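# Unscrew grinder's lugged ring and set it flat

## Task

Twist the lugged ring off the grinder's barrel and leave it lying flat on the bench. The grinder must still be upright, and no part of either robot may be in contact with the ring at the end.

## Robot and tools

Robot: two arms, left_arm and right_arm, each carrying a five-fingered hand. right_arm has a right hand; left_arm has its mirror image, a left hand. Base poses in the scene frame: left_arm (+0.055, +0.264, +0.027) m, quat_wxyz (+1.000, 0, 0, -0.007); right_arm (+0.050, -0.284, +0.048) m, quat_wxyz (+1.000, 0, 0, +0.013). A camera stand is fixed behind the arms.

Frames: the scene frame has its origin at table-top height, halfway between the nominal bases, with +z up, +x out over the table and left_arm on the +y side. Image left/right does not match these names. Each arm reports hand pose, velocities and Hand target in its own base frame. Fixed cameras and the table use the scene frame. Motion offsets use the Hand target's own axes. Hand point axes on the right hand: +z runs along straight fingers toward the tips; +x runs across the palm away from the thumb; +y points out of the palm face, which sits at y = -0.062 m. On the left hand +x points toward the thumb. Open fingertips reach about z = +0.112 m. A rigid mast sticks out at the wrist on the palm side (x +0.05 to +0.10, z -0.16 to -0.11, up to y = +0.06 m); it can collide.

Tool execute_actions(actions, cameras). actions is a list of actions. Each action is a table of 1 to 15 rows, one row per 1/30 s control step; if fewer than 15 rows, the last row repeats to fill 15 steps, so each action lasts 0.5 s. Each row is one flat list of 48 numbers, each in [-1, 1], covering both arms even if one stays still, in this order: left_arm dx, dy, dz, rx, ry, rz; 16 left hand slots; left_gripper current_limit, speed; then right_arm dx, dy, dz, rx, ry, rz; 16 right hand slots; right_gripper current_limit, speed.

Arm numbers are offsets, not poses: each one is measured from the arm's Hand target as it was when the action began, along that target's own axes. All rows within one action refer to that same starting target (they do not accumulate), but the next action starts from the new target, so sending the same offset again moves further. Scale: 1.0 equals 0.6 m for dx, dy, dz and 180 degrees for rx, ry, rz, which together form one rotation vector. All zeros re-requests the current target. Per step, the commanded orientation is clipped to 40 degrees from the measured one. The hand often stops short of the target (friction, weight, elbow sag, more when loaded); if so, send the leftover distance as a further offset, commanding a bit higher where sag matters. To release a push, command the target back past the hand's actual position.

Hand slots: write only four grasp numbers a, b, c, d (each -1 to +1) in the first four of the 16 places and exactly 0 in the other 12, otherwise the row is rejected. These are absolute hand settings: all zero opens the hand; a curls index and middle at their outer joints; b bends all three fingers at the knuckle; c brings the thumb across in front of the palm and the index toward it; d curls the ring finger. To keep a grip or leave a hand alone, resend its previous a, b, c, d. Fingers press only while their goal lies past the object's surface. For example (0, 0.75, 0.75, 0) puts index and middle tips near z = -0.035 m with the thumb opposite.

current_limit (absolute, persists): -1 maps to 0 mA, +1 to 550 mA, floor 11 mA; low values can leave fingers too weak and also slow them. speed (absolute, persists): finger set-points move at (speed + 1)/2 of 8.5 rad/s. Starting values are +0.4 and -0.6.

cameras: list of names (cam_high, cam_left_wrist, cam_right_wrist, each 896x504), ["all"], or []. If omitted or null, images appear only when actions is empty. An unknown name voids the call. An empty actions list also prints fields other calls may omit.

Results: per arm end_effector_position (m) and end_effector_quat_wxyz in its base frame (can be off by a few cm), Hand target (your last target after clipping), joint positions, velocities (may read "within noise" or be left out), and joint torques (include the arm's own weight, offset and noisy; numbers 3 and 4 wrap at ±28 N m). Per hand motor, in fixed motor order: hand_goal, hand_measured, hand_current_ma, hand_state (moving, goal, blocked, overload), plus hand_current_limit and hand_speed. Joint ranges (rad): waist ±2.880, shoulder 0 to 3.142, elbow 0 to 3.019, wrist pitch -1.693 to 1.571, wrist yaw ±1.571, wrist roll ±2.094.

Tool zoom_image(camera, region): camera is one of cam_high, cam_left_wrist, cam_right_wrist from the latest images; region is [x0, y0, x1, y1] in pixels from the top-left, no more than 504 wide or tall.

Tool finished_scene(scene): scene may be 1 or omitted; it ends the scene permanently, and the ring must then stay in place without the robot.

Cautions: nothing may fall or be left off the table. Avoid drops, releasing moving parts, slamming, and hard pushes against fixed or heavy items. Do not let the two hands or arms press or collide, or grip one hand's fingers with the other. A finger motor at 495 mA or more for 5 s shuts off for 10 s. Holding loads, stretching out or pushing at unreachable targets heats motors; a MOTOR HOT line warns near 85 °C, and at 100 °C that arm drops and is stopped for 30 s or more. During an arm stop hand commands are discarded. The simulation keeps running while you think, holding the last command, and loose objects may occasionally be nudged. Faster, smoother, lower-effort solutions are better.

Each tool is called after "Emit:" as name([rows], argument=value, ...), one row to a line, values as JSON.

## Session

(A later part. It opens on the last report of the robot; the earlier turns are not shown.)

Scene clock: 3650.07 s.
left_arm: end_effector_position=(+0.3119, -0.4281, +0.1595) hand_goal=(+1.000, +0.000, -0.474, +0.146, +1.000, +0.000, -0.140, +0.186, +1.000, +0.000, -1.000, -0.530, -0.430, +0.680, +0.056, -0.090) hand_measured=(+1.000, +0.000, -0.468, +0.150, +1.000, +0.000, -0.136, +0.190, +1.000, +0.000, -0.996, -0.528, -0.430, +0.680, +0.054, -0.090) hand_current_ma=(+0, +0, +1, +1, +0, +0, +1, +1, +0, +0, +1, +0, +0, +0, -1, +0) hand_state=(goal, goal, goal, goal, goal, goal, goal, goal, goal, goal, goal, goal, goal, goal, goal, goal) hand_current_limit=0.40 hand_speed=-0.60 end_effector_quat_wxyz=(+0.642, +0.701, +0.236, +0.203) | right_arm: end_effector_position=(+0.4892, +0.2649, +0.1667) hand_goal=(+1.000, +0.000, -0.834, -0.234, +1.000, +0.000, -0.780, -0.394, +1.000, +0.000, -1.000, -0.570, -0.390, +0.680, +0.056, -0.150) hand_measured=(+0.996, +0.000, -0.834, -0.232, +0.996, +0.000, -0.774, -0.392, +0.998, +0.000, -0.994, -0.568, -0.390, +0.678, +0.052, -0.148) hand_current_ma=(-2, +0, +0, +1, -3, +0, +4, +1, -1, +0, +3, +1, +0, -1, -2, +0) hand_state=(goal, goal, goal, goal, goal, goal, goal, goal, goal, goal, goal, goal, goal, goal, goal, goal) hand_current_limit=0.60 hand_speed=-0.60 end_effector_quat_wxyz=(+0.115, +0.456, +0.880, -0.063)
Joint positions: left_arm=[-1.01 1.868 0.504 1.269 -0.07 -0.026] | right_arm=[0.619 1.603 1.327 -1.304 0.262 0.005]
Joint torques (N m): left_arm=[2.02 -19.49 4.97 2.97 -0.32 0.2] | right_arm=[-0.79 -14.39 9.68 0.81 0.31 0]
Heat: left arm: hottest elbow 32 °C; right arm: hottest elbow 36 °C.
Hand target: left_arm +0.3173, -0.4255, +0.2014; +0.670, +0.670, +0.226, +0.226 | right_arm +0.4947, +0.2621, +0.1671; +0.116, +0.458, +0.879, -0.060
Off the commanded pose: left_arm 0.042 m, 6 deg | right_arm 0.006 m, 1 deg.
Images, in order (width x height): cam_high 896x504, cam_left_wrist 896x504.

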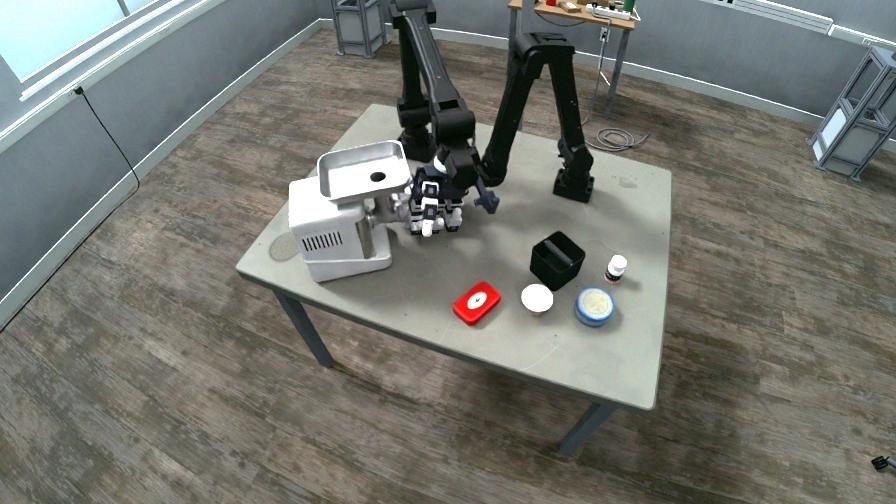

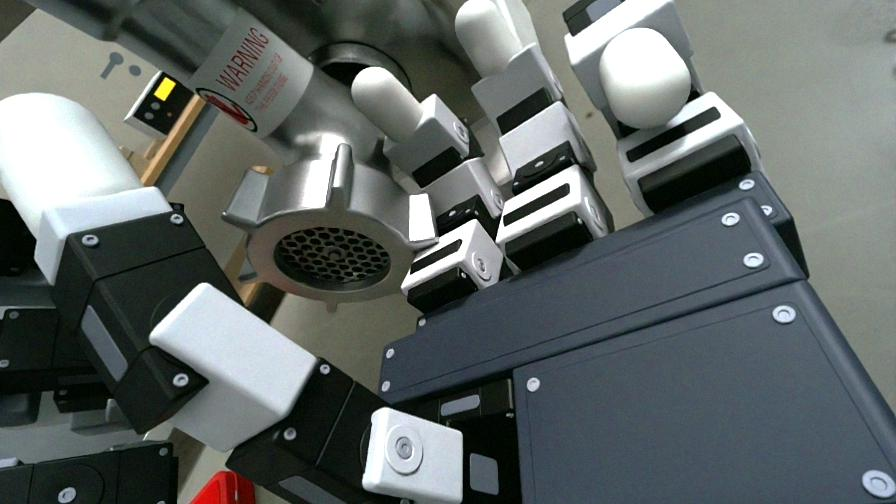

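Emit:
execute_actions([
  [[0,0,0,0,0,0,0.5,-0.4,0.7,1,0,0,0,0,0,0,0,0,0,0,0,0,0.4,-0.6,0.008,-0.012,0.03,0,0,0,0.9,-0.4,0.7,1,0,0,0,0,0,0,0,0,0,0,0,0,0.6,-0.6]],
], cameras=["cam_high","cam_left_wrist"])

Emit:
zoom_image(camera="cam_left_wrist", region=[100, 120, 330, 350])

Emit:
zoom_image(camera="cam_high", region=[380, 170, 450, 240])

Scene clock: 3666.70 s.
left_arm: end_effector_position=(+0.3119, -0.4281, +0.1595) hand_goal=(+1.000, +0.000, -0.474, +0.146, +1.000, +0.000, -0.140, +0.186, +1.000, +0.000, -1.000, -0.530, -0.430, +0.680, +0.056, -0.090) hand_measured=(+1.000, +0.000, -0.468, +0.150, +1.000, +0.000, -0.136, +0.190, +1.000, +0.000, -0.996, -0.528, -0.430, +0.680, +0.054, -0.090) hand_current_ma=(+0, +0, +1, +1, +0, +0, +1, +1, +0, +0, +1, +0, +0, +0, -1, +0) hand_state=(goal, goal, goal, goal, goal, goal, goal, goal, goal, goal, goal, goal, goal, goal, goal, goal) hand_current_limit=0.40 hand_speed=-0.60 end_effector_quat_wxyz=(+0.642, +0.701, +0.236, +0.203) | right_arm: end_effector_position=(+0.4830, +0.2605, +0.1454) hand_goal=(+1.000, +0.000, -0.834, -0.234, +1.000, +0.000, -0.780, -0.394, +1.000, +0.000, -1.000, -0.570, -0.390, +0.680, +0.056, -0.150) hand_measured=(+0.998, +0.000, -0.834, -0.232, +0.996, +0.000, -0.774, -0.392, +0.998, +0.000, -0.994, -0.568, -0.390, +0.678, +0.052, -0.148) hand_current_ma=(-1, +0, +0, +1, -3, +0, +4, +1, -1, +0, +3, +1, +0, -1, -2, +0) hand_state=(goal, goal, goal, goal, goal, goal, goal, goal, goal, goal, goal, goal, goal, goal, goal, goal) hand_current_limit=0.60 hand_speed=-0.60 end_effector_quat_wxyz=(+0.113, +0.456, +0.881, -0.066)
Joint positions: left_arm=[-1.01 1.868 0.504 1.269 -0.07 -0.026] | right_arm=[0.619 1.603 1.27 -1.252 0.262 0.004]
Joint torques (N m): left_arm=[2.32 -19.43 5 2.93 -0.34 0.23] | right_arm=[-0.67 -14.39 9.63 0.75 0.31 0]
Heat: left arm: hottest elbow 32 °C; right arm: hottest elbow 35 °C.
Hand target: left_arm +0.3173, -0.4255, +0.2014; +0.670, +0.670, +0.226, +0.226 | right_arm +0.4889, +0.2580, +0.1486; +0.116, +0.458, +0.879, -0.060
Off the commanded pose: left_arm 0.042 m, 6 deg | right_arm 0.007 m, 1 deg.
Images, in order (width x height): cam_high 896x504, cam_left_wrist 896x504.

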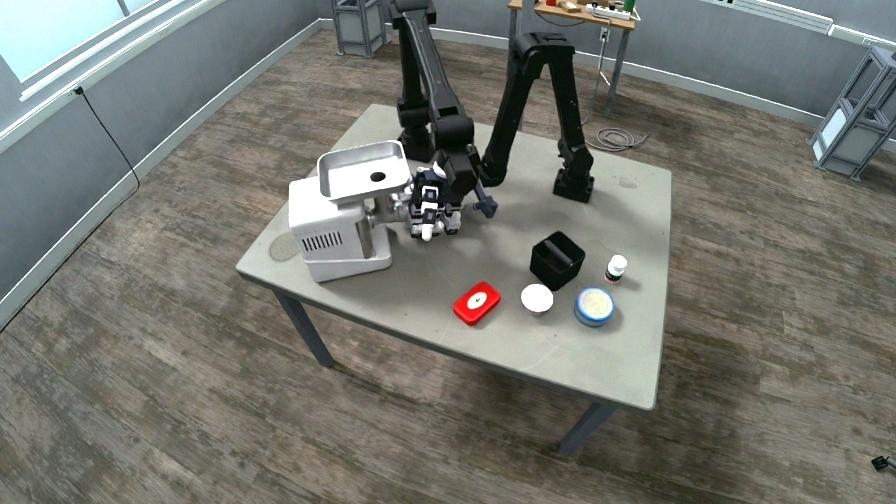

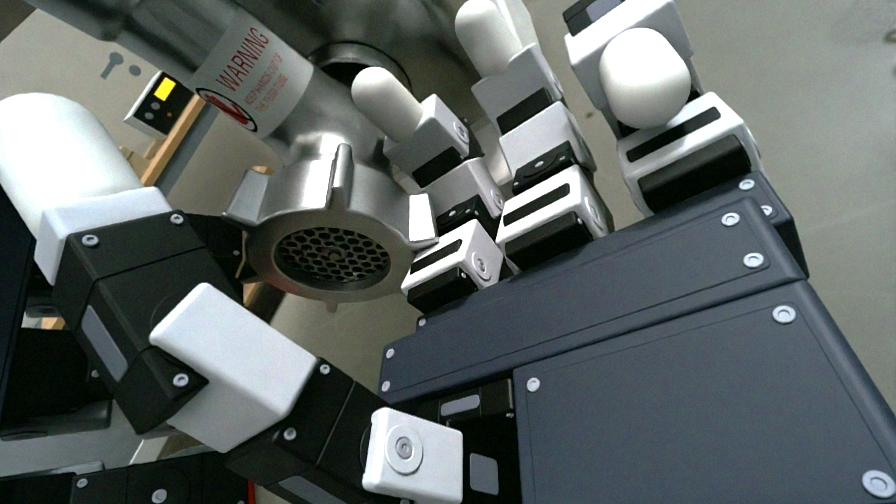

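Scaled by 2.191 from the camera's 896x504 image, which has a finer 1280x720 frame.

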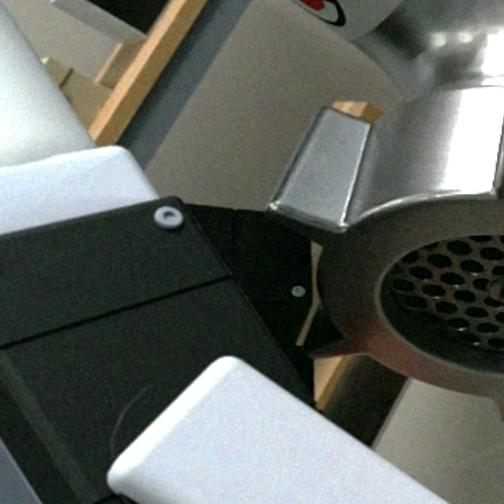

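Scaled by 7.200 from the camera's 896x504 image, which has a finer 1280x720 frame.

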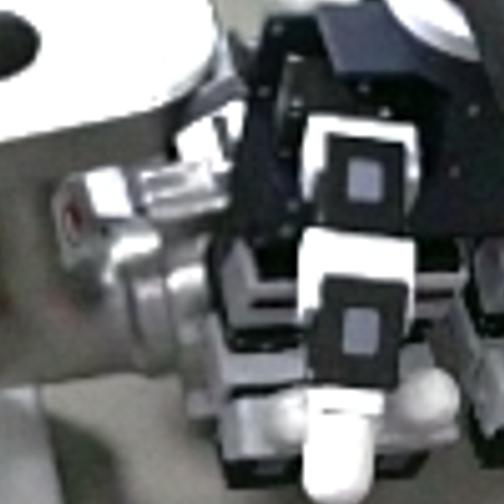

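Emit:
execute_actions([
  [[0,0,0,0,0,0,0.5,-0.4,0.7,1,0,0,0,0,0,0,0,0,0,0,0,0,0.4,-0.6,0.005,-0.003,0.025,0,0,0,0.9,-0.4,0.7,1,0,0,0,0,0,0,0,0,0,0,0,0,0.6,-0.6]],
], cameras=["cam_high","cam_left_wrist"])

Emit:
zoom_image(camera="cam_left_wrist", region=[180, 160, 300, 320])

Emit:
zoom_image(camera="cam_high", region=[380, 170, 450, 240])

Scene clock: 3673.27 s.
left_arm: end_effector_position=(+0.3119, -0.4281, +0.1595) hand_goal=(+1.000, +0.000, -0.474, +0.146, +1.000, +0.000, -0.140, +0.186, +1.000, +0.000, -1.000, -0.530, -0.430, +0.680, +0.056, -0.090) hand_measured=(+1.000, +0.000, -0.468, +0.150, +1.000, +0.000, -0.136, +0.190, +1.000, +0.000, -0.996, -0.528, -0.430, +0.680, +0.054, -0.090) hand_current_ma=(+0, +0, +1, +1, +0, +0, +1, +1, +0, +0, +1, +0, +0, +0, -1, +0) hand_state=(goal, goal, goal, goal, goal, goal, goal, goal, goal, goal, goal, goal, goal, goal, goal, goal) hand_current_limit=0.40 hand_speed=-0.60 end_effector_quat_wxyz=(+0.642, +0.701, +0.236, +0.203) | right_arm: end_effector_position=(+0.4870, +0.2634, +0.1430) hand_goal=(+1.000, +0.000, -0.834, -0.234, +1.000, +0.000, -0.780, -0.394, +1.000, +0.000, -1.000, -0.570, -0.390, +0.680, +0.056, -0.150) hand_measured=(+1.000, +0.000, -0.834, -0.232, +0.996, +0.000, -0.774, -0.392, +0.998, +0.000, -0.994, -0.568, -0.390, +0.678, +0.052, -0.148) hand_current_ma=(+0, +0, +0, +1, -3, +0, +4, +1, -1, +0, +3, +1, +0, -1, -2, +0) hand_state=(goal, goal, goal, goal, goal, goal, goal, goal, goal, goal, goal, goal, goal, goal, goal, goal) hand_current_limit=0.60 hand_speed=-0.60 end_effector_quat_wxyz=(+0.121, +0.455, +0.881, -0.054)
Joint positions: left_arm=[-1.01 1.868 0.504 1.269 -0.07 -0.026] | right_arm=[0.619 1.603 1.256 -1.21 0.265 -0.001]
Joint torques (N m): left_arm=[2.14 -19.55 4.96 3 -0.32 0.21] | right_arm=[-0.91 -13.63 8.29 0.76 0.17 0.03]
Heat: left arm: hottest elbow 31 °C; right arm: hottest elbow 35 °C.
Hand target: left_arm +0.3173, -0.4255, +0.2014; +0.670, +0.670, +0.226, +0.226 | right_arm +0.4879, +0.2561, +0.1333; +0.116, +0.458, +0.879, -0.060
Off the commanded pose: left_arm 0.042 m, 6 deg | right_arm 0.012 m, 1 deg.
Images, in order (width x height): cam_high 896x504, cam_left_wrist 896x504.

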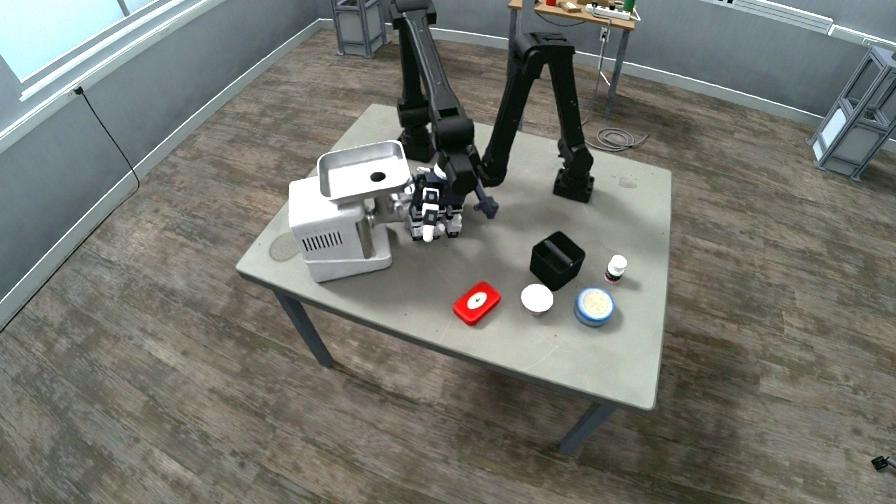

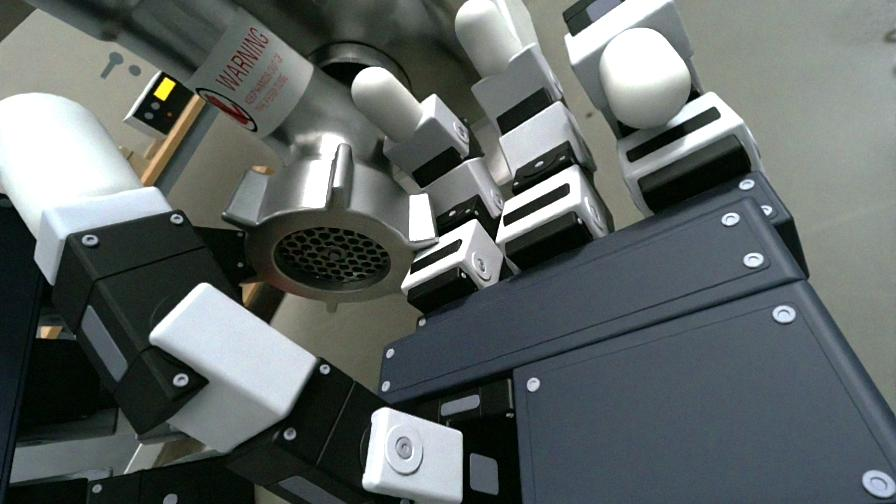

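Scaled by 3.150 from the camera's 896x504 image, which has a finer 1280x720 frame.

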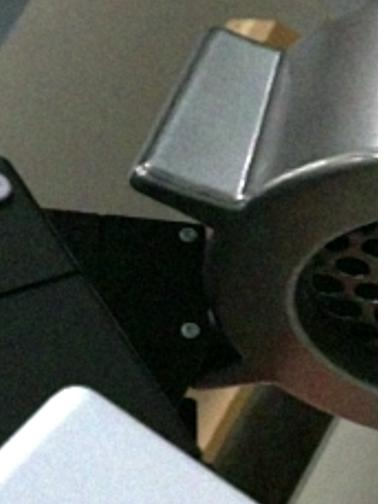

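Scaled by 7.200 from the camera's 896x504 image, which has a finer 1280x720 frame.

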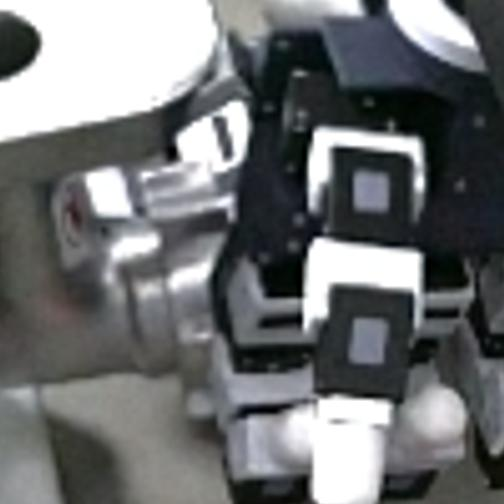

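Emit:
execute_actions([
  [[0,0,0,0,0,0,0.5,-0.4,0.7,1,0,0,0,0,0,0,0,0,0,0,0,0,0.4,-0.6,0.01,0,0.04,0,0,0,0.9,-0.4,0.7,1,0,0,0,0,0,0,0,0,0,0,0,0,0.6,-0.6]],
], cameras=["cam_high","cam_left_wrist"])

Emit:
zoom_image(camera="cam_left_wrist", region=[180, 160, 300, 320])

Emit:
zoom_image(camera="cam_high", region=[380, 170, 450, 240])

Scene clock: 3680.23 s.
left_arm: end_effector_position=(+0.3119, -0.4281, +0.1595) hand_goal=(+1.000, +0.000, -0.474, +0.146, +1.000, +0.000, -0.140, +0.186, +1.000, +0.000, -1.000, -0.530, -0.430, +0.680, +0.056, -0.090) hand_measured=(+1.000, +0.000, -0.468, +0.150, +1.000, +0.000, -0.136, +0.190, +1.000, +0.000, -0.996, -0.528, -0.430, +0.680, +0.054, -0.090) hand_current_ma=(+0, +0, +1, +1, +0, +0, +1, +1, +0, +0, +1, +0, +0, +0, -1, +0) hand_state=(goal, goal, goal, goal, goal, goal, goal, goal, goal, goal, goal, goal, goal, goal, goal, goal) hand_current_limit=0.40 hand_speed=-0.60 end_effector_quat_wxyz=(+0.642, +0.701, +0.236, +0.203) | right_arm: end_effector_position=(+0.4892, +0.2645, +0.1429) hand_goal=(+1.000, +0.000, -0.834, -0.234, +1.000, +0.000, -0.780, -0.394, +1.000, +0.000, -1.000, -0.570, -0.390, +0.680, +0.056, -0.150) hand_measured=(+1.000, +0.000, -0.834, -0.232, +0.996, +0.000, -0.774, -0.392, +0.998, +0.000, -0.994, -0.568, -0.390, +0.678, +0.052, -0.148) hand_current_ma=(+0, +0, +0, +1, -2, +0, +4, +1, -1, +0, +3, +1, +0, -1, -2, +0) hand_state=(goal, goal, goal, goal, goal, goal, goal, goal, goal, goal, goal, goal, goal, goal, goal, goal) hand_current_limit=0.60 hand_speed=-0.60 end_effector_quat_wxyz=(+0.129, +0.456, +0.880, -0.041)
Joint positions: left_arm=[-1.01 1.868 0.504 1.269 -0.07 -0.026] | right_arm=[0.619 1.593 1.236 -1.166 0.268 -0.002]
Joint torques (N m): left_arm=[2.32 -19.43 4.92 2.88 -0.34 0.22] | right_arm=[-0.97 -11.05 6.5 1.63 0.05 0.05]
Heat: left arm: hottest elbow 31 °C; right arm: hottest elbow 35 °C.
Hand target: left_arm +0.3173, -0.4255, +0.2014; +0.670, +0.670, +0.226, +0.226 | right_arm +0.4883, +0.2558, +0.1087; +0.116, +0.458, +0.879, -0.060
Off the commanded pose: left_arm 0.042 m, 6 deg | right_arm 0.035 m, 3 deg.
Images, in order (width x height): cam_high 896x504, cam_left_wrist 896x504.

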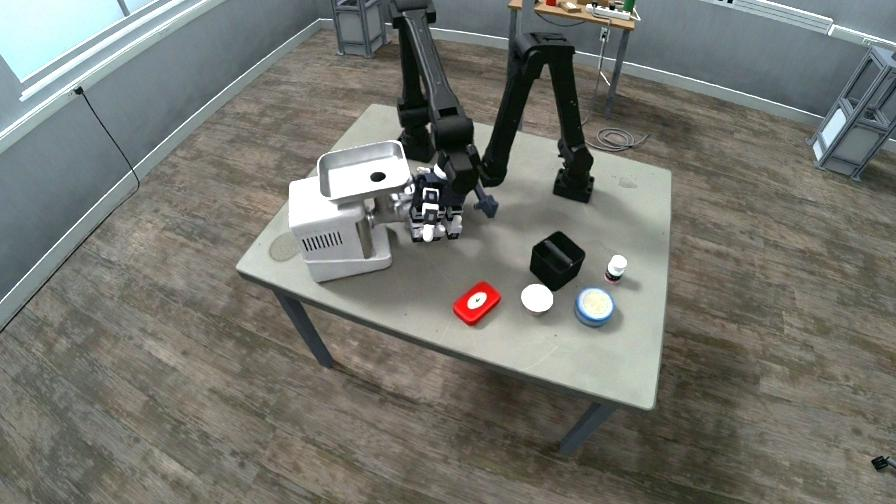

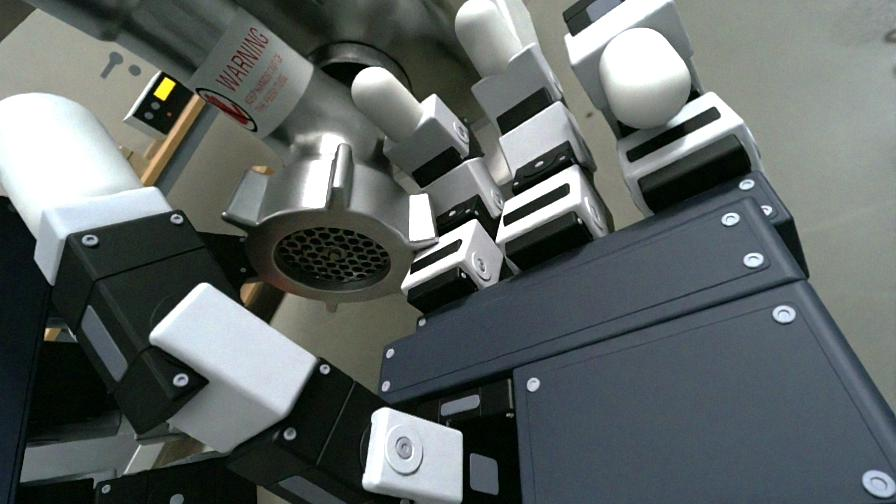

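Scaled by 3.150 from the camera's 896x504 image, which has a finer 1280x720 frame.

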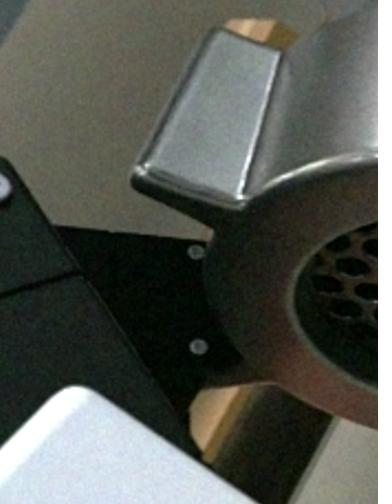

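Scaled by 7.200 from the camera's 896x504 image, which has a finer 1280x720 frame.

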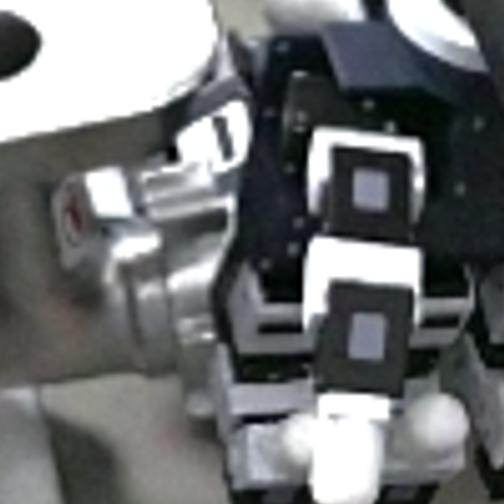

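Emit:
execute_actions([
  [[0,0,0,0,0,0,0.5,-0.4,0.7,1,0,0,0,0,0,0,0,0,0,0,0,0,0.4,-0.6,0.013,0,0.05,0,0,0,0.9,-0.4,0.7,1,0,0,0,0,0,0,0,0,0,0,0,0,0.6,-0.6]],
], cameras=["cam_high","cam_left_wrist"])

Emit:
zoom_image(camera="cam_left_wrist", region=[180, 130, 450, 330])

Scene clock: 3683.93 s.
left_arm: end_effector_position=(+0.3119, -0.4281, +0.1595) hand_goal=(+1.000, +0.000, -0.474, +0.146, +1.000, +0.000, -0.140, +0.186, +1.000, +0.000, -1.000, -0.530, -0.430, +0.680, +0.056, -0.090) hand_measured=(+1.000, +0.000, -0.468, +0.150, +1.000, +0.000, -0.136, +0.190, +1.000, +0.000, -0.996, -0.528, -0.430, +0.680, +0.054, -0.090) hand_current_ma=(+0, +0, +1, +1, +0, +0, +1, +1, +0, +0, +1, +0, +0, +0, -1, +0) hand_state=(goal, goal, goal, goal, goal, goal, goal, goal, goal, goal, goal, goal, goal, goal, goal, goal) hand_current_limit=0.40 hand_speed=-0.60 end_effector_quat_wxyz=(+0.642, +0.701, +0.236, +0.203) | right_arm: end_effector_position=(+0.4891, +0.2637, +0.1459) hand_goal=(+1.000, +0.000, -0.834, -0.234, +1.000, +0.000, -0.780, -0.394, +1.000, +0.000, -1.000, -0.570, -0.390, +0.680, +0.056, -0.150) hand_measured=(+1.002, +0.000, -0.834, -0.232, +0.996, +0.000, -0.774, -0.392, +0.998, +0.000, -0.994, -0.568, -0.390, +0.678, +0.052, -0.148) hand_current_ma=(+0, +0, +0, +1, -2, +0, +4, +1, -1, +0, +3, +1, +0, -1, -2, +0) hand_state=(goal, goal, goal, goal, goal, goal, goal, goal, goal, goal, goal, goal, goal, goal, goal, goal) hand_current_limit=0.60 hand_speed=-0.60 end_effector_quat_wxyz=(+0.142, +0.459, +0.877, -0.023)
Joint positions: left_arm=[-1.01 1.868 0.504 1.269 -0.07 -0.026] | right_arm=[0.62 1.569 1.203 -1.115 0.274 0.001]
Joint torques (N m): left_arm=[2.02 -19.31 4.89 2.97 -0.34 0.2] | right_arm=[-0.91 -6.42 4.83 2.67 -0.21 0.01]
Heat: left arm: hottest elbow 31 °C; right arm: hottest elbow 34 °C.
Hand target: left_arm +0.3173, -0.4255, +0.2014; +0.670, +0.670, +0.226, +0.226 | right_arm +0.4884, +0.2556, +0.0775; +0.116, +0.458, +0.879, -0.060
Off the commanded pose: left_arm 0.042 m, 6 deg | right_arm 0.069 m, 5 deg.
Images, in order (width x height): cam_high 896x504, cam_left_wrist 896x504.

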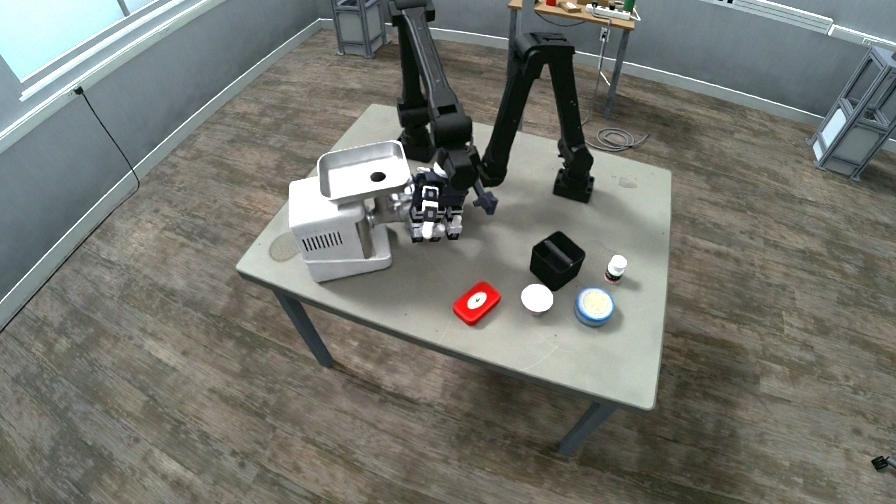

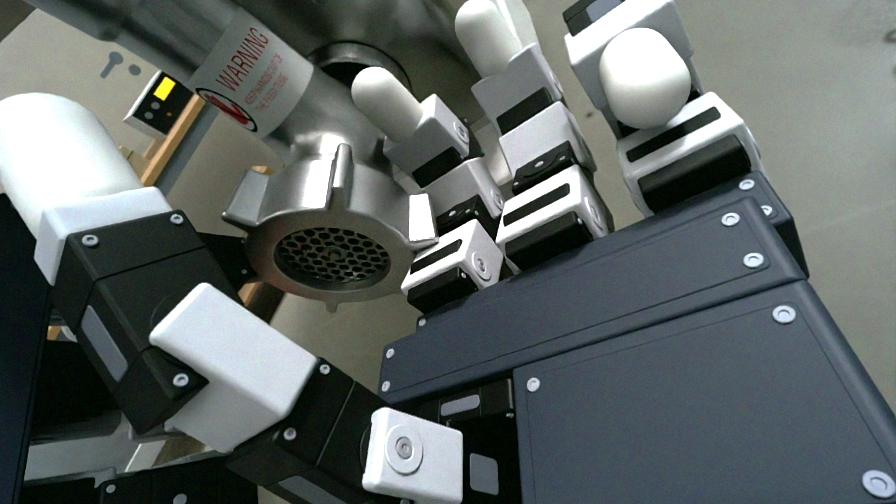

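Scaled by 1.867 from the camera's 896x504 image, which has a finer 1280x720 frame.

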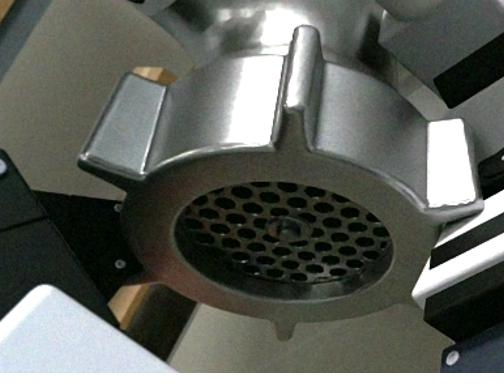

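Emit:
execute_actions([
  [[0,0.04,0,0,0,0,0.5,-0.4,0.7,1,0,0,0,0,0,0,0,0,0,0,0,0,0.4,-0.6,0.013,0,0.05,0,0,0,0.9,-0.4,0.7,1,0,0,0,0,0,0,0,0,0,0,0,0,0.6,-0.6]],
], cameras=["cam_high","cam_left_wrist"])

Emit:
zoom_image(camera="cam_left_wrist", region=[180, 130, 450, 330])

Scene clock: 3687.70 s.
left_arm: end_effector_position=(+0.2992, -0.4284, +0.2129) hand_goal=(+1.000, +0.000, -0.474, +0.146, +1.000, +0.000, -0.140, +0.186, +1.000, +0.000, -1.000, -0.530, -0.430, +0.680, +0.056, -0.090) hand_measured=(+1.000, -0.004, -0.472, +0.150, +1.000, +0.000, -0.136, +0.190, +1.000, +0.000, -0.998, -0.528, -0.428, +0.680, +0.054, -0.090) hand_current_ma=(+0, +0, +0, +1, +0, +0, +1, +1, +0, +0, +1, +0, +0, +0, -1, +0) hand_state=(goal, goal, goal, goal, goal, goal, goal, goal, goal, goal, goal, goal, goal, goal, goal, goal) hand_current_limit=0.40 hand_speed=-0.60 end_effector_quat_wxyz=(+0.667, +0.684, +0.218, +0.201) | right_arm: end_effector_position=(+0.4819, +0.2650, +0.0598) hand_goal=(+1.000, +0.000, -0.834, -0.234, +1.000, +0.000, -0.780, -0.394, +1.000, +0.000, -1.000, -0.570, -0.390, +0.680, +0.056, -0.150) hand_measured=(+0.990, +0.000, -0.834, -0.232, +0.998, +0.000, -0.774, -0.392, +1.000, +0.000, -0.996, -0.568, -0.392, +0.678, +0.052, -0.150) hand_current_ma=(-10, +0, +0, +1, +0, +0, +4, +1, +0, +0, +3, +1, +0, -1, -3, +0) hand_state=(goal, goal, goal, goal, goal, goal, goal, goal, goal, goal, goal, goal, goal, goal, goal, goal) hand_current_limit=0.60 hand_speed=-0.60 end_effector_quat_wxyz=(+0.123, +0.443, +0.887, -0.048)
Joint positions: left_arm=[-1.025 1.717 0.49 1.198 -0.055 -0.017] | right_arm=[0.622 1.683 1.114 -0.971 0.264 -0.025]
Joint torques (N m): left_arm=[3.43 -12.92 6.69 2.61 -0.98 0.1] | right_arm=[-1.03 -15.56 7.06 -0.47 0.25 0.29]
Heat: left arm: hottest elbow 31 °C; right arm: hottest elbow 34 °C.
Hand target: left_arm +0.3173, -0.4254, +0.2254; +0.670, +0.670, +0.226, +0.226 | right_arm +0.4886, +0.2555, +0.0466; +0.116, +0.458, +0.879, -0.060
Off the commanded pose: left_arm 0.022 m, 3 deg | right_arm 0.018 m, 2 deg.
Images, in order (width x height): cam_high 896x504, cam_left_wrist 896x504.

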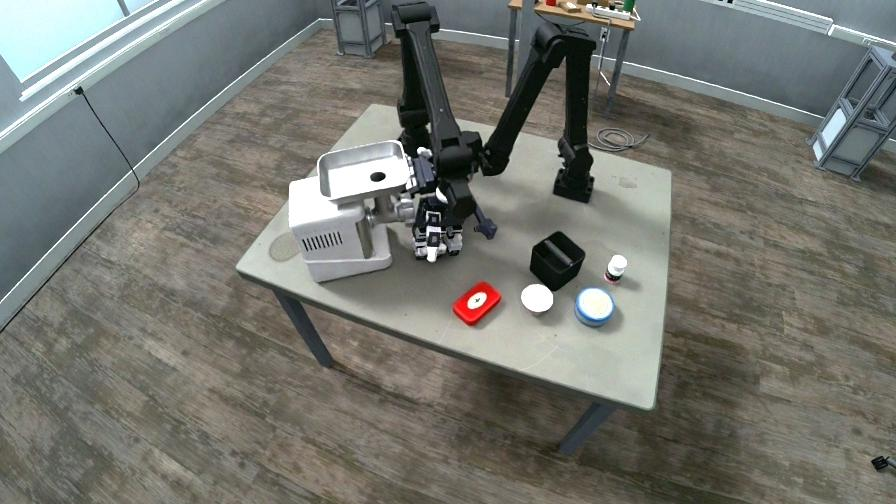

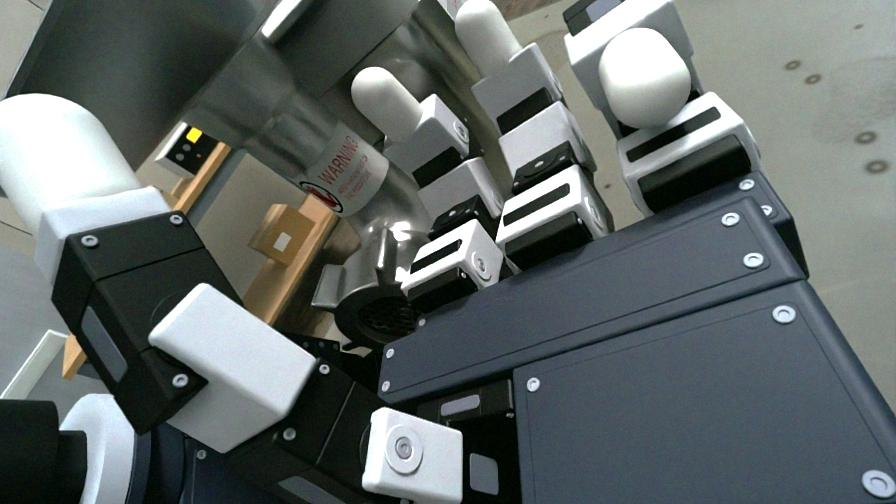

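Scaled by 1.867 from the camera's 896x504 image, which has a finer 1280x720 frame.

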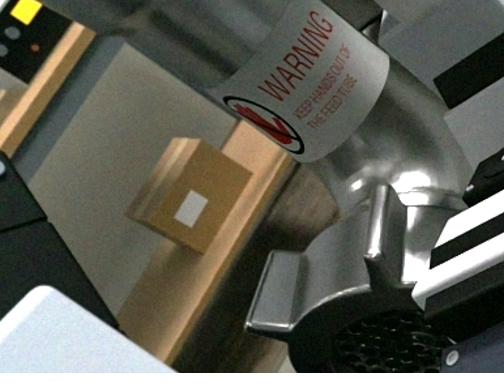

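Emit:
execute_actions([
  [[-0.06,-0.015,0,0,0,0,0.5,-0.4,0.7,1,0,0,0,0,0,0,0,0,0,0,0,0,0.4,-0.6,0,0.05,-0.01,0,0,0,0.9,-0.4,0.7,1,0,0,0,0,0,0,0,0,0,0,0,0,0.6,-0.6]],
  [[-0.02,0,-0.06,0,0,0,0.5,-0.4,0.7,1,0,0,0,0,0,0,0,0,0,0,0,0,0.4,-0.6,0,0.05,-0.01,0,0,0,0.9,-0.4,0.7,1,0,0,0,0,0,0,0,0,0,0,0,0,0.6,-0.6]],
], cameras=["cam_high","cam_left_wrist"])

Emit:
zoom_image(camera="cam_high", region=[370, 160, 470, 260])

Emit:
zoom_image(camera="cam_left_wrist", region=[180, 100, 500, 380])

Scene clock: 3703.47 s.
left_arm: end_effector_position=(+0.2641, -0.4265, +0.2063) hand_goal=(+1.000, +0.000, -0.474, +0.146, +1.000, +0.000, -0.140, +0.186, +1.000, +0.000, -1.000, -0.530, -0.430, +0.680, +0.056, -0.090) hand_measured=(+1.000, -0.002, -0.472, +0.150, +1.000, +0.000, -0.136, +0.190, +1.000, +0.000, -0.998, -0.528, -0.428, +0.680, +0.054, -0.090) hand_current_ma=(+0, +0, +0, +1, +0, +0, +1, +1, +0, +0, +1, +0, +0, +0, -1, +0) hand_state=(goal, goal, goal, goal, goal, goal, goal, goal, goal, goal, goal, goal, goal, goal, goal, goal) hand_current_limit=0.40 hand_speed=-0.60 end_effector_quat_wxyz=(+0.660, +0.678, +0.233, +0.225) | right_arm: end_effector_position=(+0.5150, +0.2857, +0.0401) hand_goal=(+1.000, +0.000, -0.834, -0.234, +1.000, +0.000, -0.780, -0.394, +1.000, +0.000, -1.000, -0.570, -0.390, +0.680, +0.056, -0.150) hand_measured=(+0.996, +0.000, -0.834, -0.232, +0.996, +0.000, -0.780, -0.392, +0.996, -0.004, -1.000, -0.568, -0.392, +0.678, +0.052, -0.150) hand_current_ma=(-2, +0, +0, +1, -2, +0, +0, +1, -2, -2, +0, +1, +0, -1, -3, +0) hand_state=(goal, goal, goal, goal, goal, goal, goal, goal, goal, goal, goal, goal, goal, goal, goal, goal) hand_current_limit=0.60 hand_speed=-0.60 end_effector_quat_wxyz=(+0.108, +0.448, +0.884, -0.077)
Joint positions: left_arm=[-1.14 1.726 0.448 1.25 -0.228 -0.009] | right_arm=[0.62 1.828 1.276 -1.057 0.264 -0.008]
Joint torques (N m): left_arm=[-0.21 -14.15 4.21 2.73 -0.11 0.03] | right_arm=[-0.97 -17.44 13.14 -0.24 0.26 0.15]
Heat: left arm: hottest elbow 31 °C; right arm: hottest elbow 33 °C.
Hand target: left_arm +0.2573, -0.4259, +0.2163; +0.670, +0.670, +0.226, +0.226 | right_arm +0.5360, +0.2924, +0.0582; +0.116, +0.458, +0.879, -0.060
Off the commanded pose: left_arm 0.012 m, 2 deg | right_arm 0.028 m, 3 deg.
Images, in order (width x height): cam_high 896x504, cam_left_wrist 896x504.

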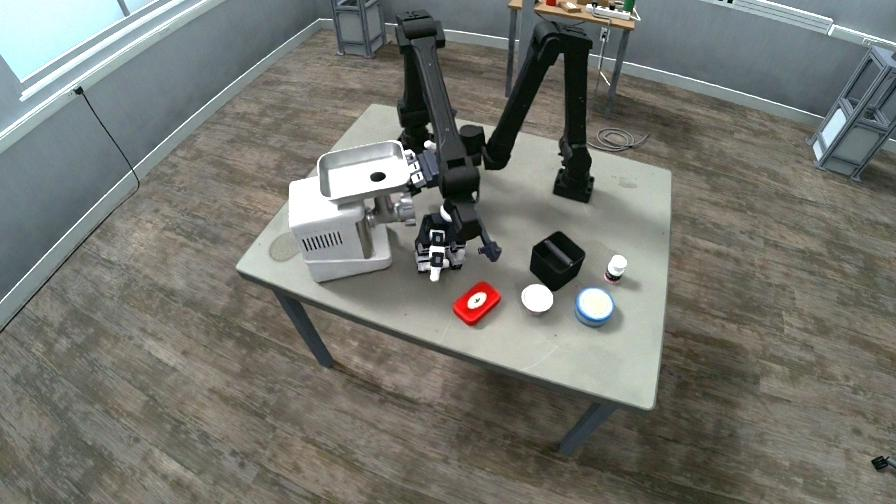

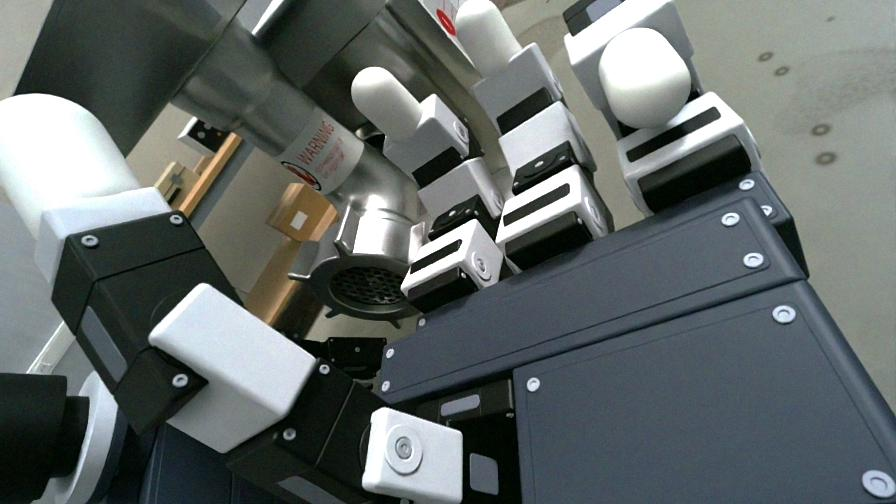

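Scaled by 5.040 from the camera's 896x504 image, which has a finer 1280x720 frame.

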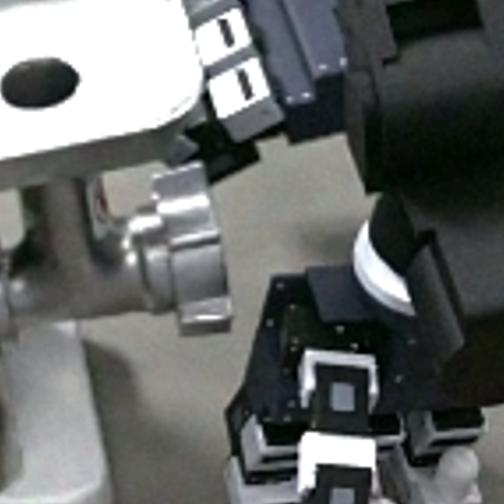

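Scaled by 1.575 from the camera's 896x504 image, which has a finer 1280x720 frame.

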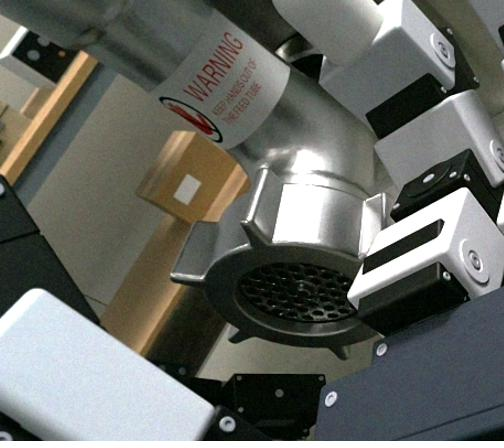

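Emit:
zoom_image(camera="cam_left_wrist", region=[280, 190, 440, 350])

Emit:
zoom_image(camera="cam_high", region=[385, 185, 430, 230])

Scaled by 3.150 from the camera's 896x504 image, which has a finer 1280x720 frame.

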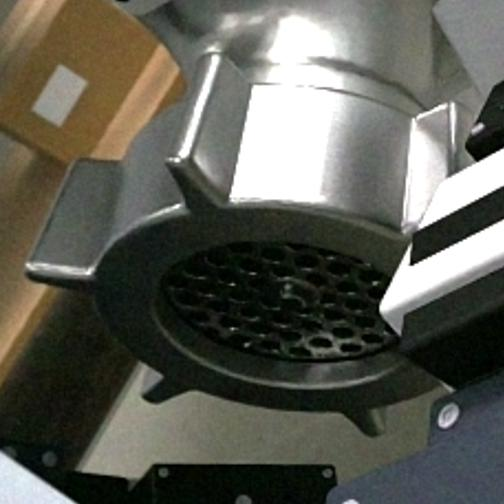

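Scaled by 11.200 from the camera's 896x504 image, which has a finer 1280x720 frame.

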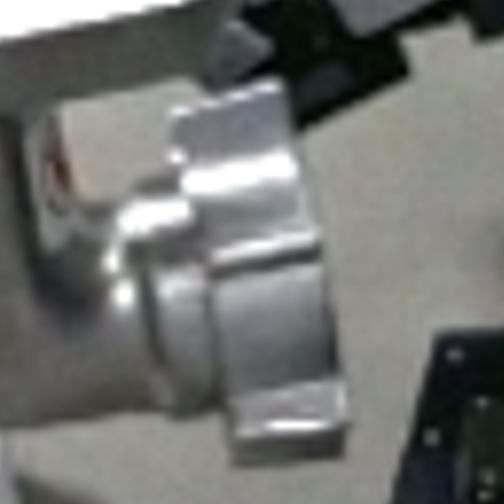

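Emit:
execute_actions([
  [[0,-0.09,0,0,0,0,0.5,-0.4,0.7,1,0,0,0,0,0,0,0,0,0,0,0,0,0.4,-0.6,0,0,-0.09,0,0,0,0.9,-0.4,0.7,1,0,0,0,0,0,0,0,0,0,0,0,0,0.6,-0.6]],
  [[0,0,0.055,0,0,0,0.5,-0.4,0.7,1,0,0,0,0,0,0,0,0,0,0,0,0,0.4,-0.6,0,0,-0.09,0,0,0,0.9,-0.4,0.7,1,0,0,0,0,0,0,0,0,0,0,0,0,0.6,-0.6]],
], cameras=["cam_high","cam_left_wrist"])

Emit:
zoom_image(camera="cam_left_wrist", region=[200, 60, 500, 330])

Emit:
zoom_image(camera="cam_high", region=[385, 185, 430, 230])

Scene clock: 3753.60 s.
left_arm: end_effector_position=(+0.2708, -0.4472, +0.1724) hand_goal=(+1.000, +0.000, -0.474, +0.146, +1.000, +0.000, -0.140, +0.186, +1.000, +0.000, -1.000, -0.530, -0.430, +0.680, +0.056, -0.090) hand_measured=(+1.000, -0.002, -0.472, +0.150, +1.000, +0.000, -0.136, +0.190, +1.000, +0.000, -0.998, -0.528, -0.428, +0.680, +0.054, -0.090) hand_current_ma=(+0, +0, +0, +1, +0, +0, +1, +1, +0, +0, +1, +0, +0, +0, -1, +0) hand_state=(goal, goal, goal, goal, goal, goal, goal, goal, goal, goal, goal, goal, goal, goal, goal, goal) hand_current_limit=0.40 hand_speed=-0.60 end_effector_quat_wxyz=(+0.679, +0.663, +0.226, +0.221) | right_arm: end_effector_position=(+0.5091, +0.3008, +0.1374) hand_goal=(+1.000, +0.000, -0.834, -0.234, +1.000, +0.000, -0.780, -0.394, +1.000, +0.000, -1.000, -0.570, -0.390, +0.680, +0.056, -0.150) hand_measured=(+0.998, +0.000, -0.834, -0.232, +0.996, +0.000, -0.780, -0.392, +0.996, -0.004, -1.000, -0.568, -0.392, +0.678, +0.052, -0.150) hand_current_ma=(-1, +0, +0, +1, -2, +0, +0, +1, -2, -2, +0, +1, +0, -1, -3, +0) hand_state=(goal, goal, goal, goal, goal, goal, goal, goal, goal, goal, goal, goal, goal, goal, goal, goal) hand_current_limit=0.60 hand_speed=-0.60 end_effector_quat_wxyz=(+0.106, +0.456, +0.880, -0.082)
Joint positions: left_arm=[-1.14 1.936 0.528 1.429 -0.213 -0.009] | right_arm=[0.654 1.743 1.436 -1.325 0.262 0.048]
Joint torques (N m): left_arm=[1.61 -12.16 4.64 1.72 0.11 0.06] | right_arm=[0.85 -17.38 13.9 -0.09 0.28 0.11]
Heat: left arm: hottest elbow 31 °C; right arm: hottest elbow 37 °C.
Hand target: left_arm +0.2773, -0.4523, +0.1623; +0.670, +0.670, +0.226, +0.226 | right_arm +0.5198, +0.3153, +0.1626; +0.116, +0.458, +0.879, -0.060
Off the commanded pose: left_arm 0.013 m, 1 deg | right_arm 0.031 m, 3 deg.
Images, in order (width x height): cam_high 896x504, cam_left_wrist 896x504.

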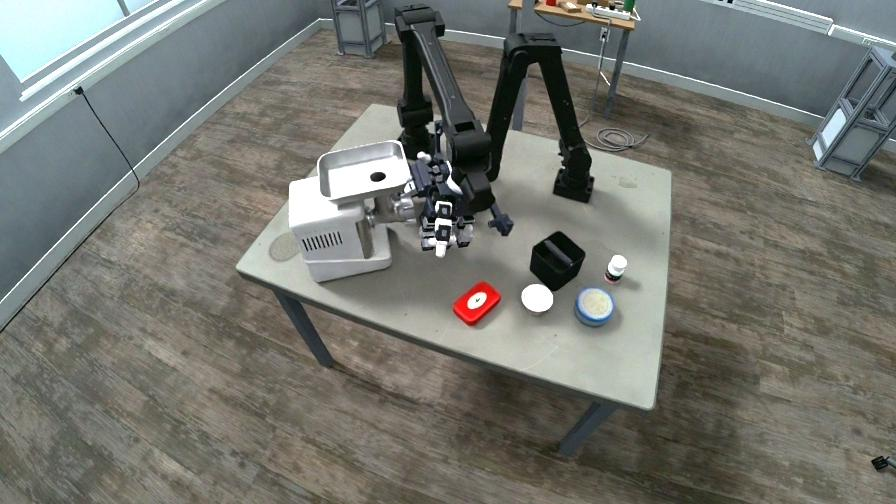

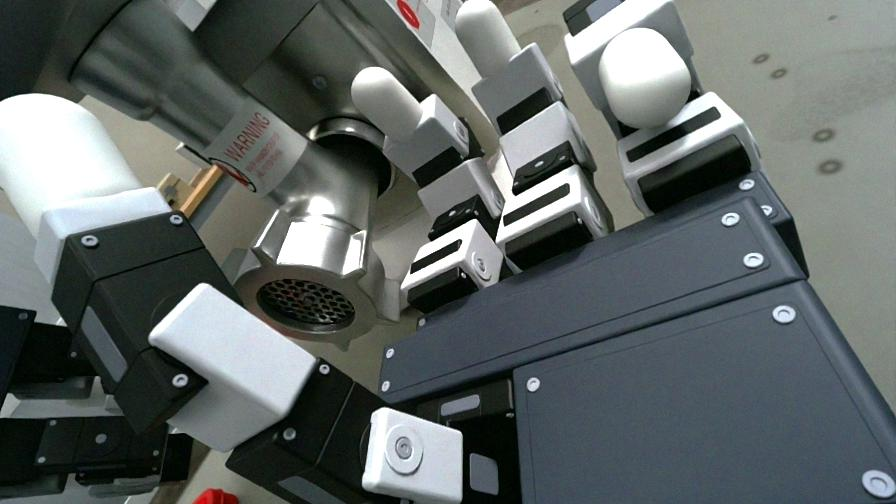

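Scaled by 1.680 from the camera's 896x504 image, which has a finer 1280x720 frame.

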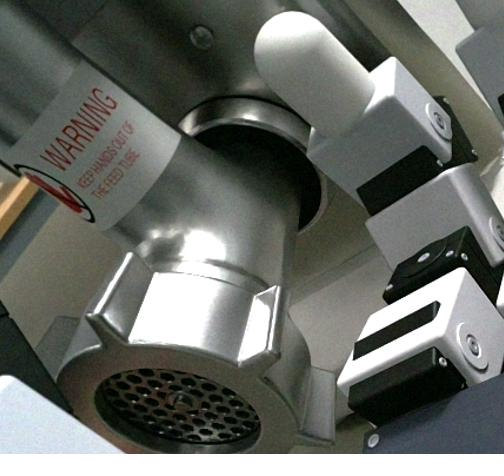

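Scaled by 11.200 from the camera's 896x504 image, which has a finer 1280x720 frame.

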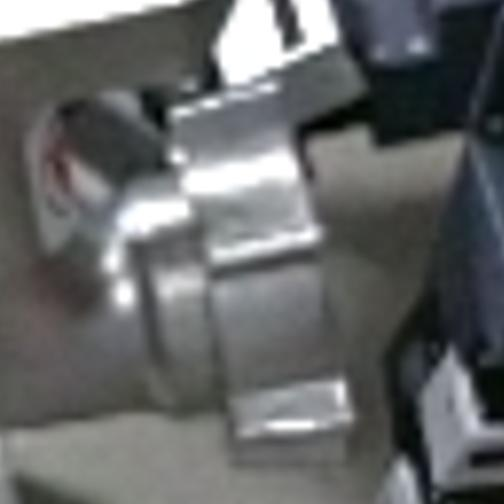

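Emit:
execute_actions([
  [[0.03,-0.005,0.008,0,0,0,0.5,-0.4,0.7,1,0,0,0,0,0,0,0,0,0,0,0,0,0.4,-0.6,0,0,0,0,0,0,0.9,-0.4,0.7,1,0,0,0,0,0,0,0,0,0,0,0,0,0.6,-0.6]],
], cameras=["cam_left_wrist"])

Emit:
zoom_image(camera="cam_left_wrist", region=[200, 60, 500, 330])

Scene clock: 3763.03 s.
left_arm: end_effector_position=(+0.2878, -0.4393, +0.1663) hand_goal=(+1.000, +0.000, -0.474, +0.146, +1.000, +0.000, -0.140, +0.186, +1.000, +0.000, -1.000, -0.530, -0.430, +0.680, +0.056, -0.090) hand_measured=(+1.000, -0.002, -0.472, +0.150, +1.000, +0.000, -0.136, +0.190, +1.000, +0.000, -0.998, -0.528, -0.428, +0.680, +0.054, -0.090) hand_current_ma=(+0, +0, +0, +1, +0, +0, +1, +1, +0, +0, +1, +0, +0, +0, -1, +0) hand_state=(goal, goal, goal, goal, goal, goal, goal, goal, goal, goal, goal, goal, goal, goal, goal, goal) hand_current_limit=0.40 hand_speed=-0.60 end_effector_quat_wxyz=(+0.674, +0.667, +0.226, +0.222) | right_arm: end_effector_position=(+0.5091, +0.3007, +0.1374) hand_goal=(+1.000, +0.000, -0.834, -0.234, +1.000, +0.000, -0.780, -0.394, +1.000, +0.000, -1.000, -0.570, -0.390, +0.680, +0.056, -0.150) hand_measured=(+0.998, +0.000, -0.834, -0.232, +0.996, +0.000, -0.780, -0.392, +0.996, -0.004, -1.000, -0.568, -0.392, +0.678, +0.052, -0.150) hand_current_ma=(-1, +0, +0, +1, -2, +0, +0, +1, -2, -2, +0, +1, +0, -1, -3, +0) hand_state=(goal, goal, goal, goal, goal, goal, goal, goal, goal, goal, goal, goal, goal, goal, goal, goal) hand_current_limit=0.60 hand_speed=-0.60 end_effector_quat_wxyz=(+0.106, +0.456, +0.880, -0.082)
Joint positions: left_arm=[-1.087 1.949 0.528 1.429 -0.161 -0.008] | right_arm=[0.654 1.743 1.436 -1.325 0.262 0.048]
Joint torques (N m): left_arm=[1.73 -12.04 5.01 1.95 0.11 0.03] | right_arm=[1.03 -17.2 13.94 -0.13 0.27 0.13]
Heat: left arm: hottest elbow 31 °C; right arm: hottest elbow 37 °C.
Hand target: left_arm +0.2946, -0.4451, +0.1594; +0.670, +0.670, +0.226, +0.226 | right_arm +0.5198, +0.3153, +0.1626; +0.116, +0.458, +0.879, -0.060
Off the commanded pose: left_arm 0.011 m, 1 deg | right_arm 0.031 m, 3 deg.
Images, in order (width x height): cam_left_wrist 896x504.

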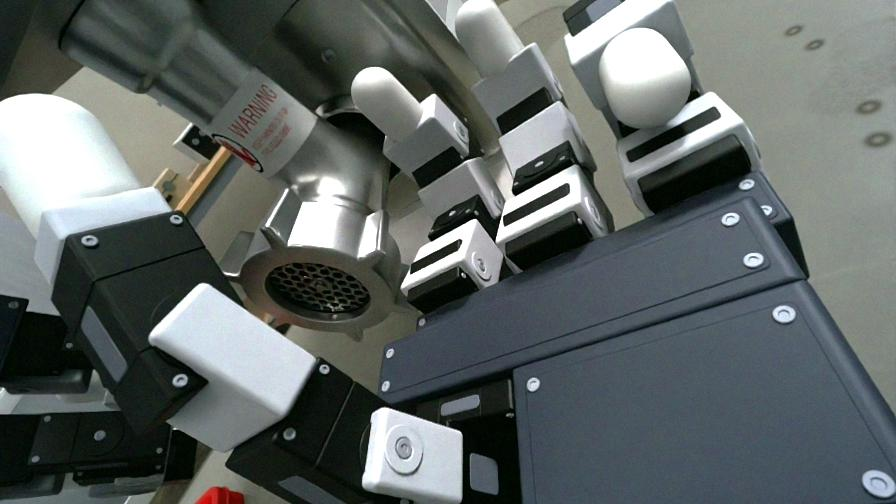

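Scaled by 1.680 from the camera's 896x504 image, which has a finer 1280x720 frame.

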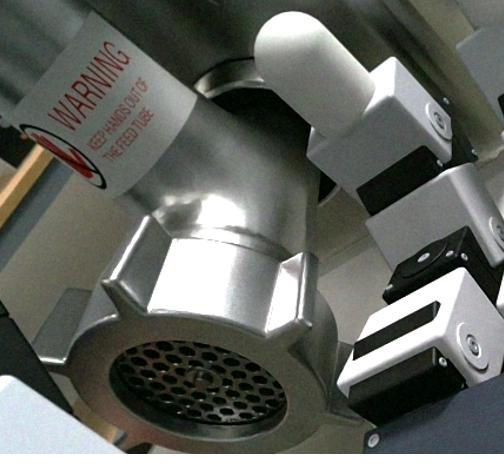

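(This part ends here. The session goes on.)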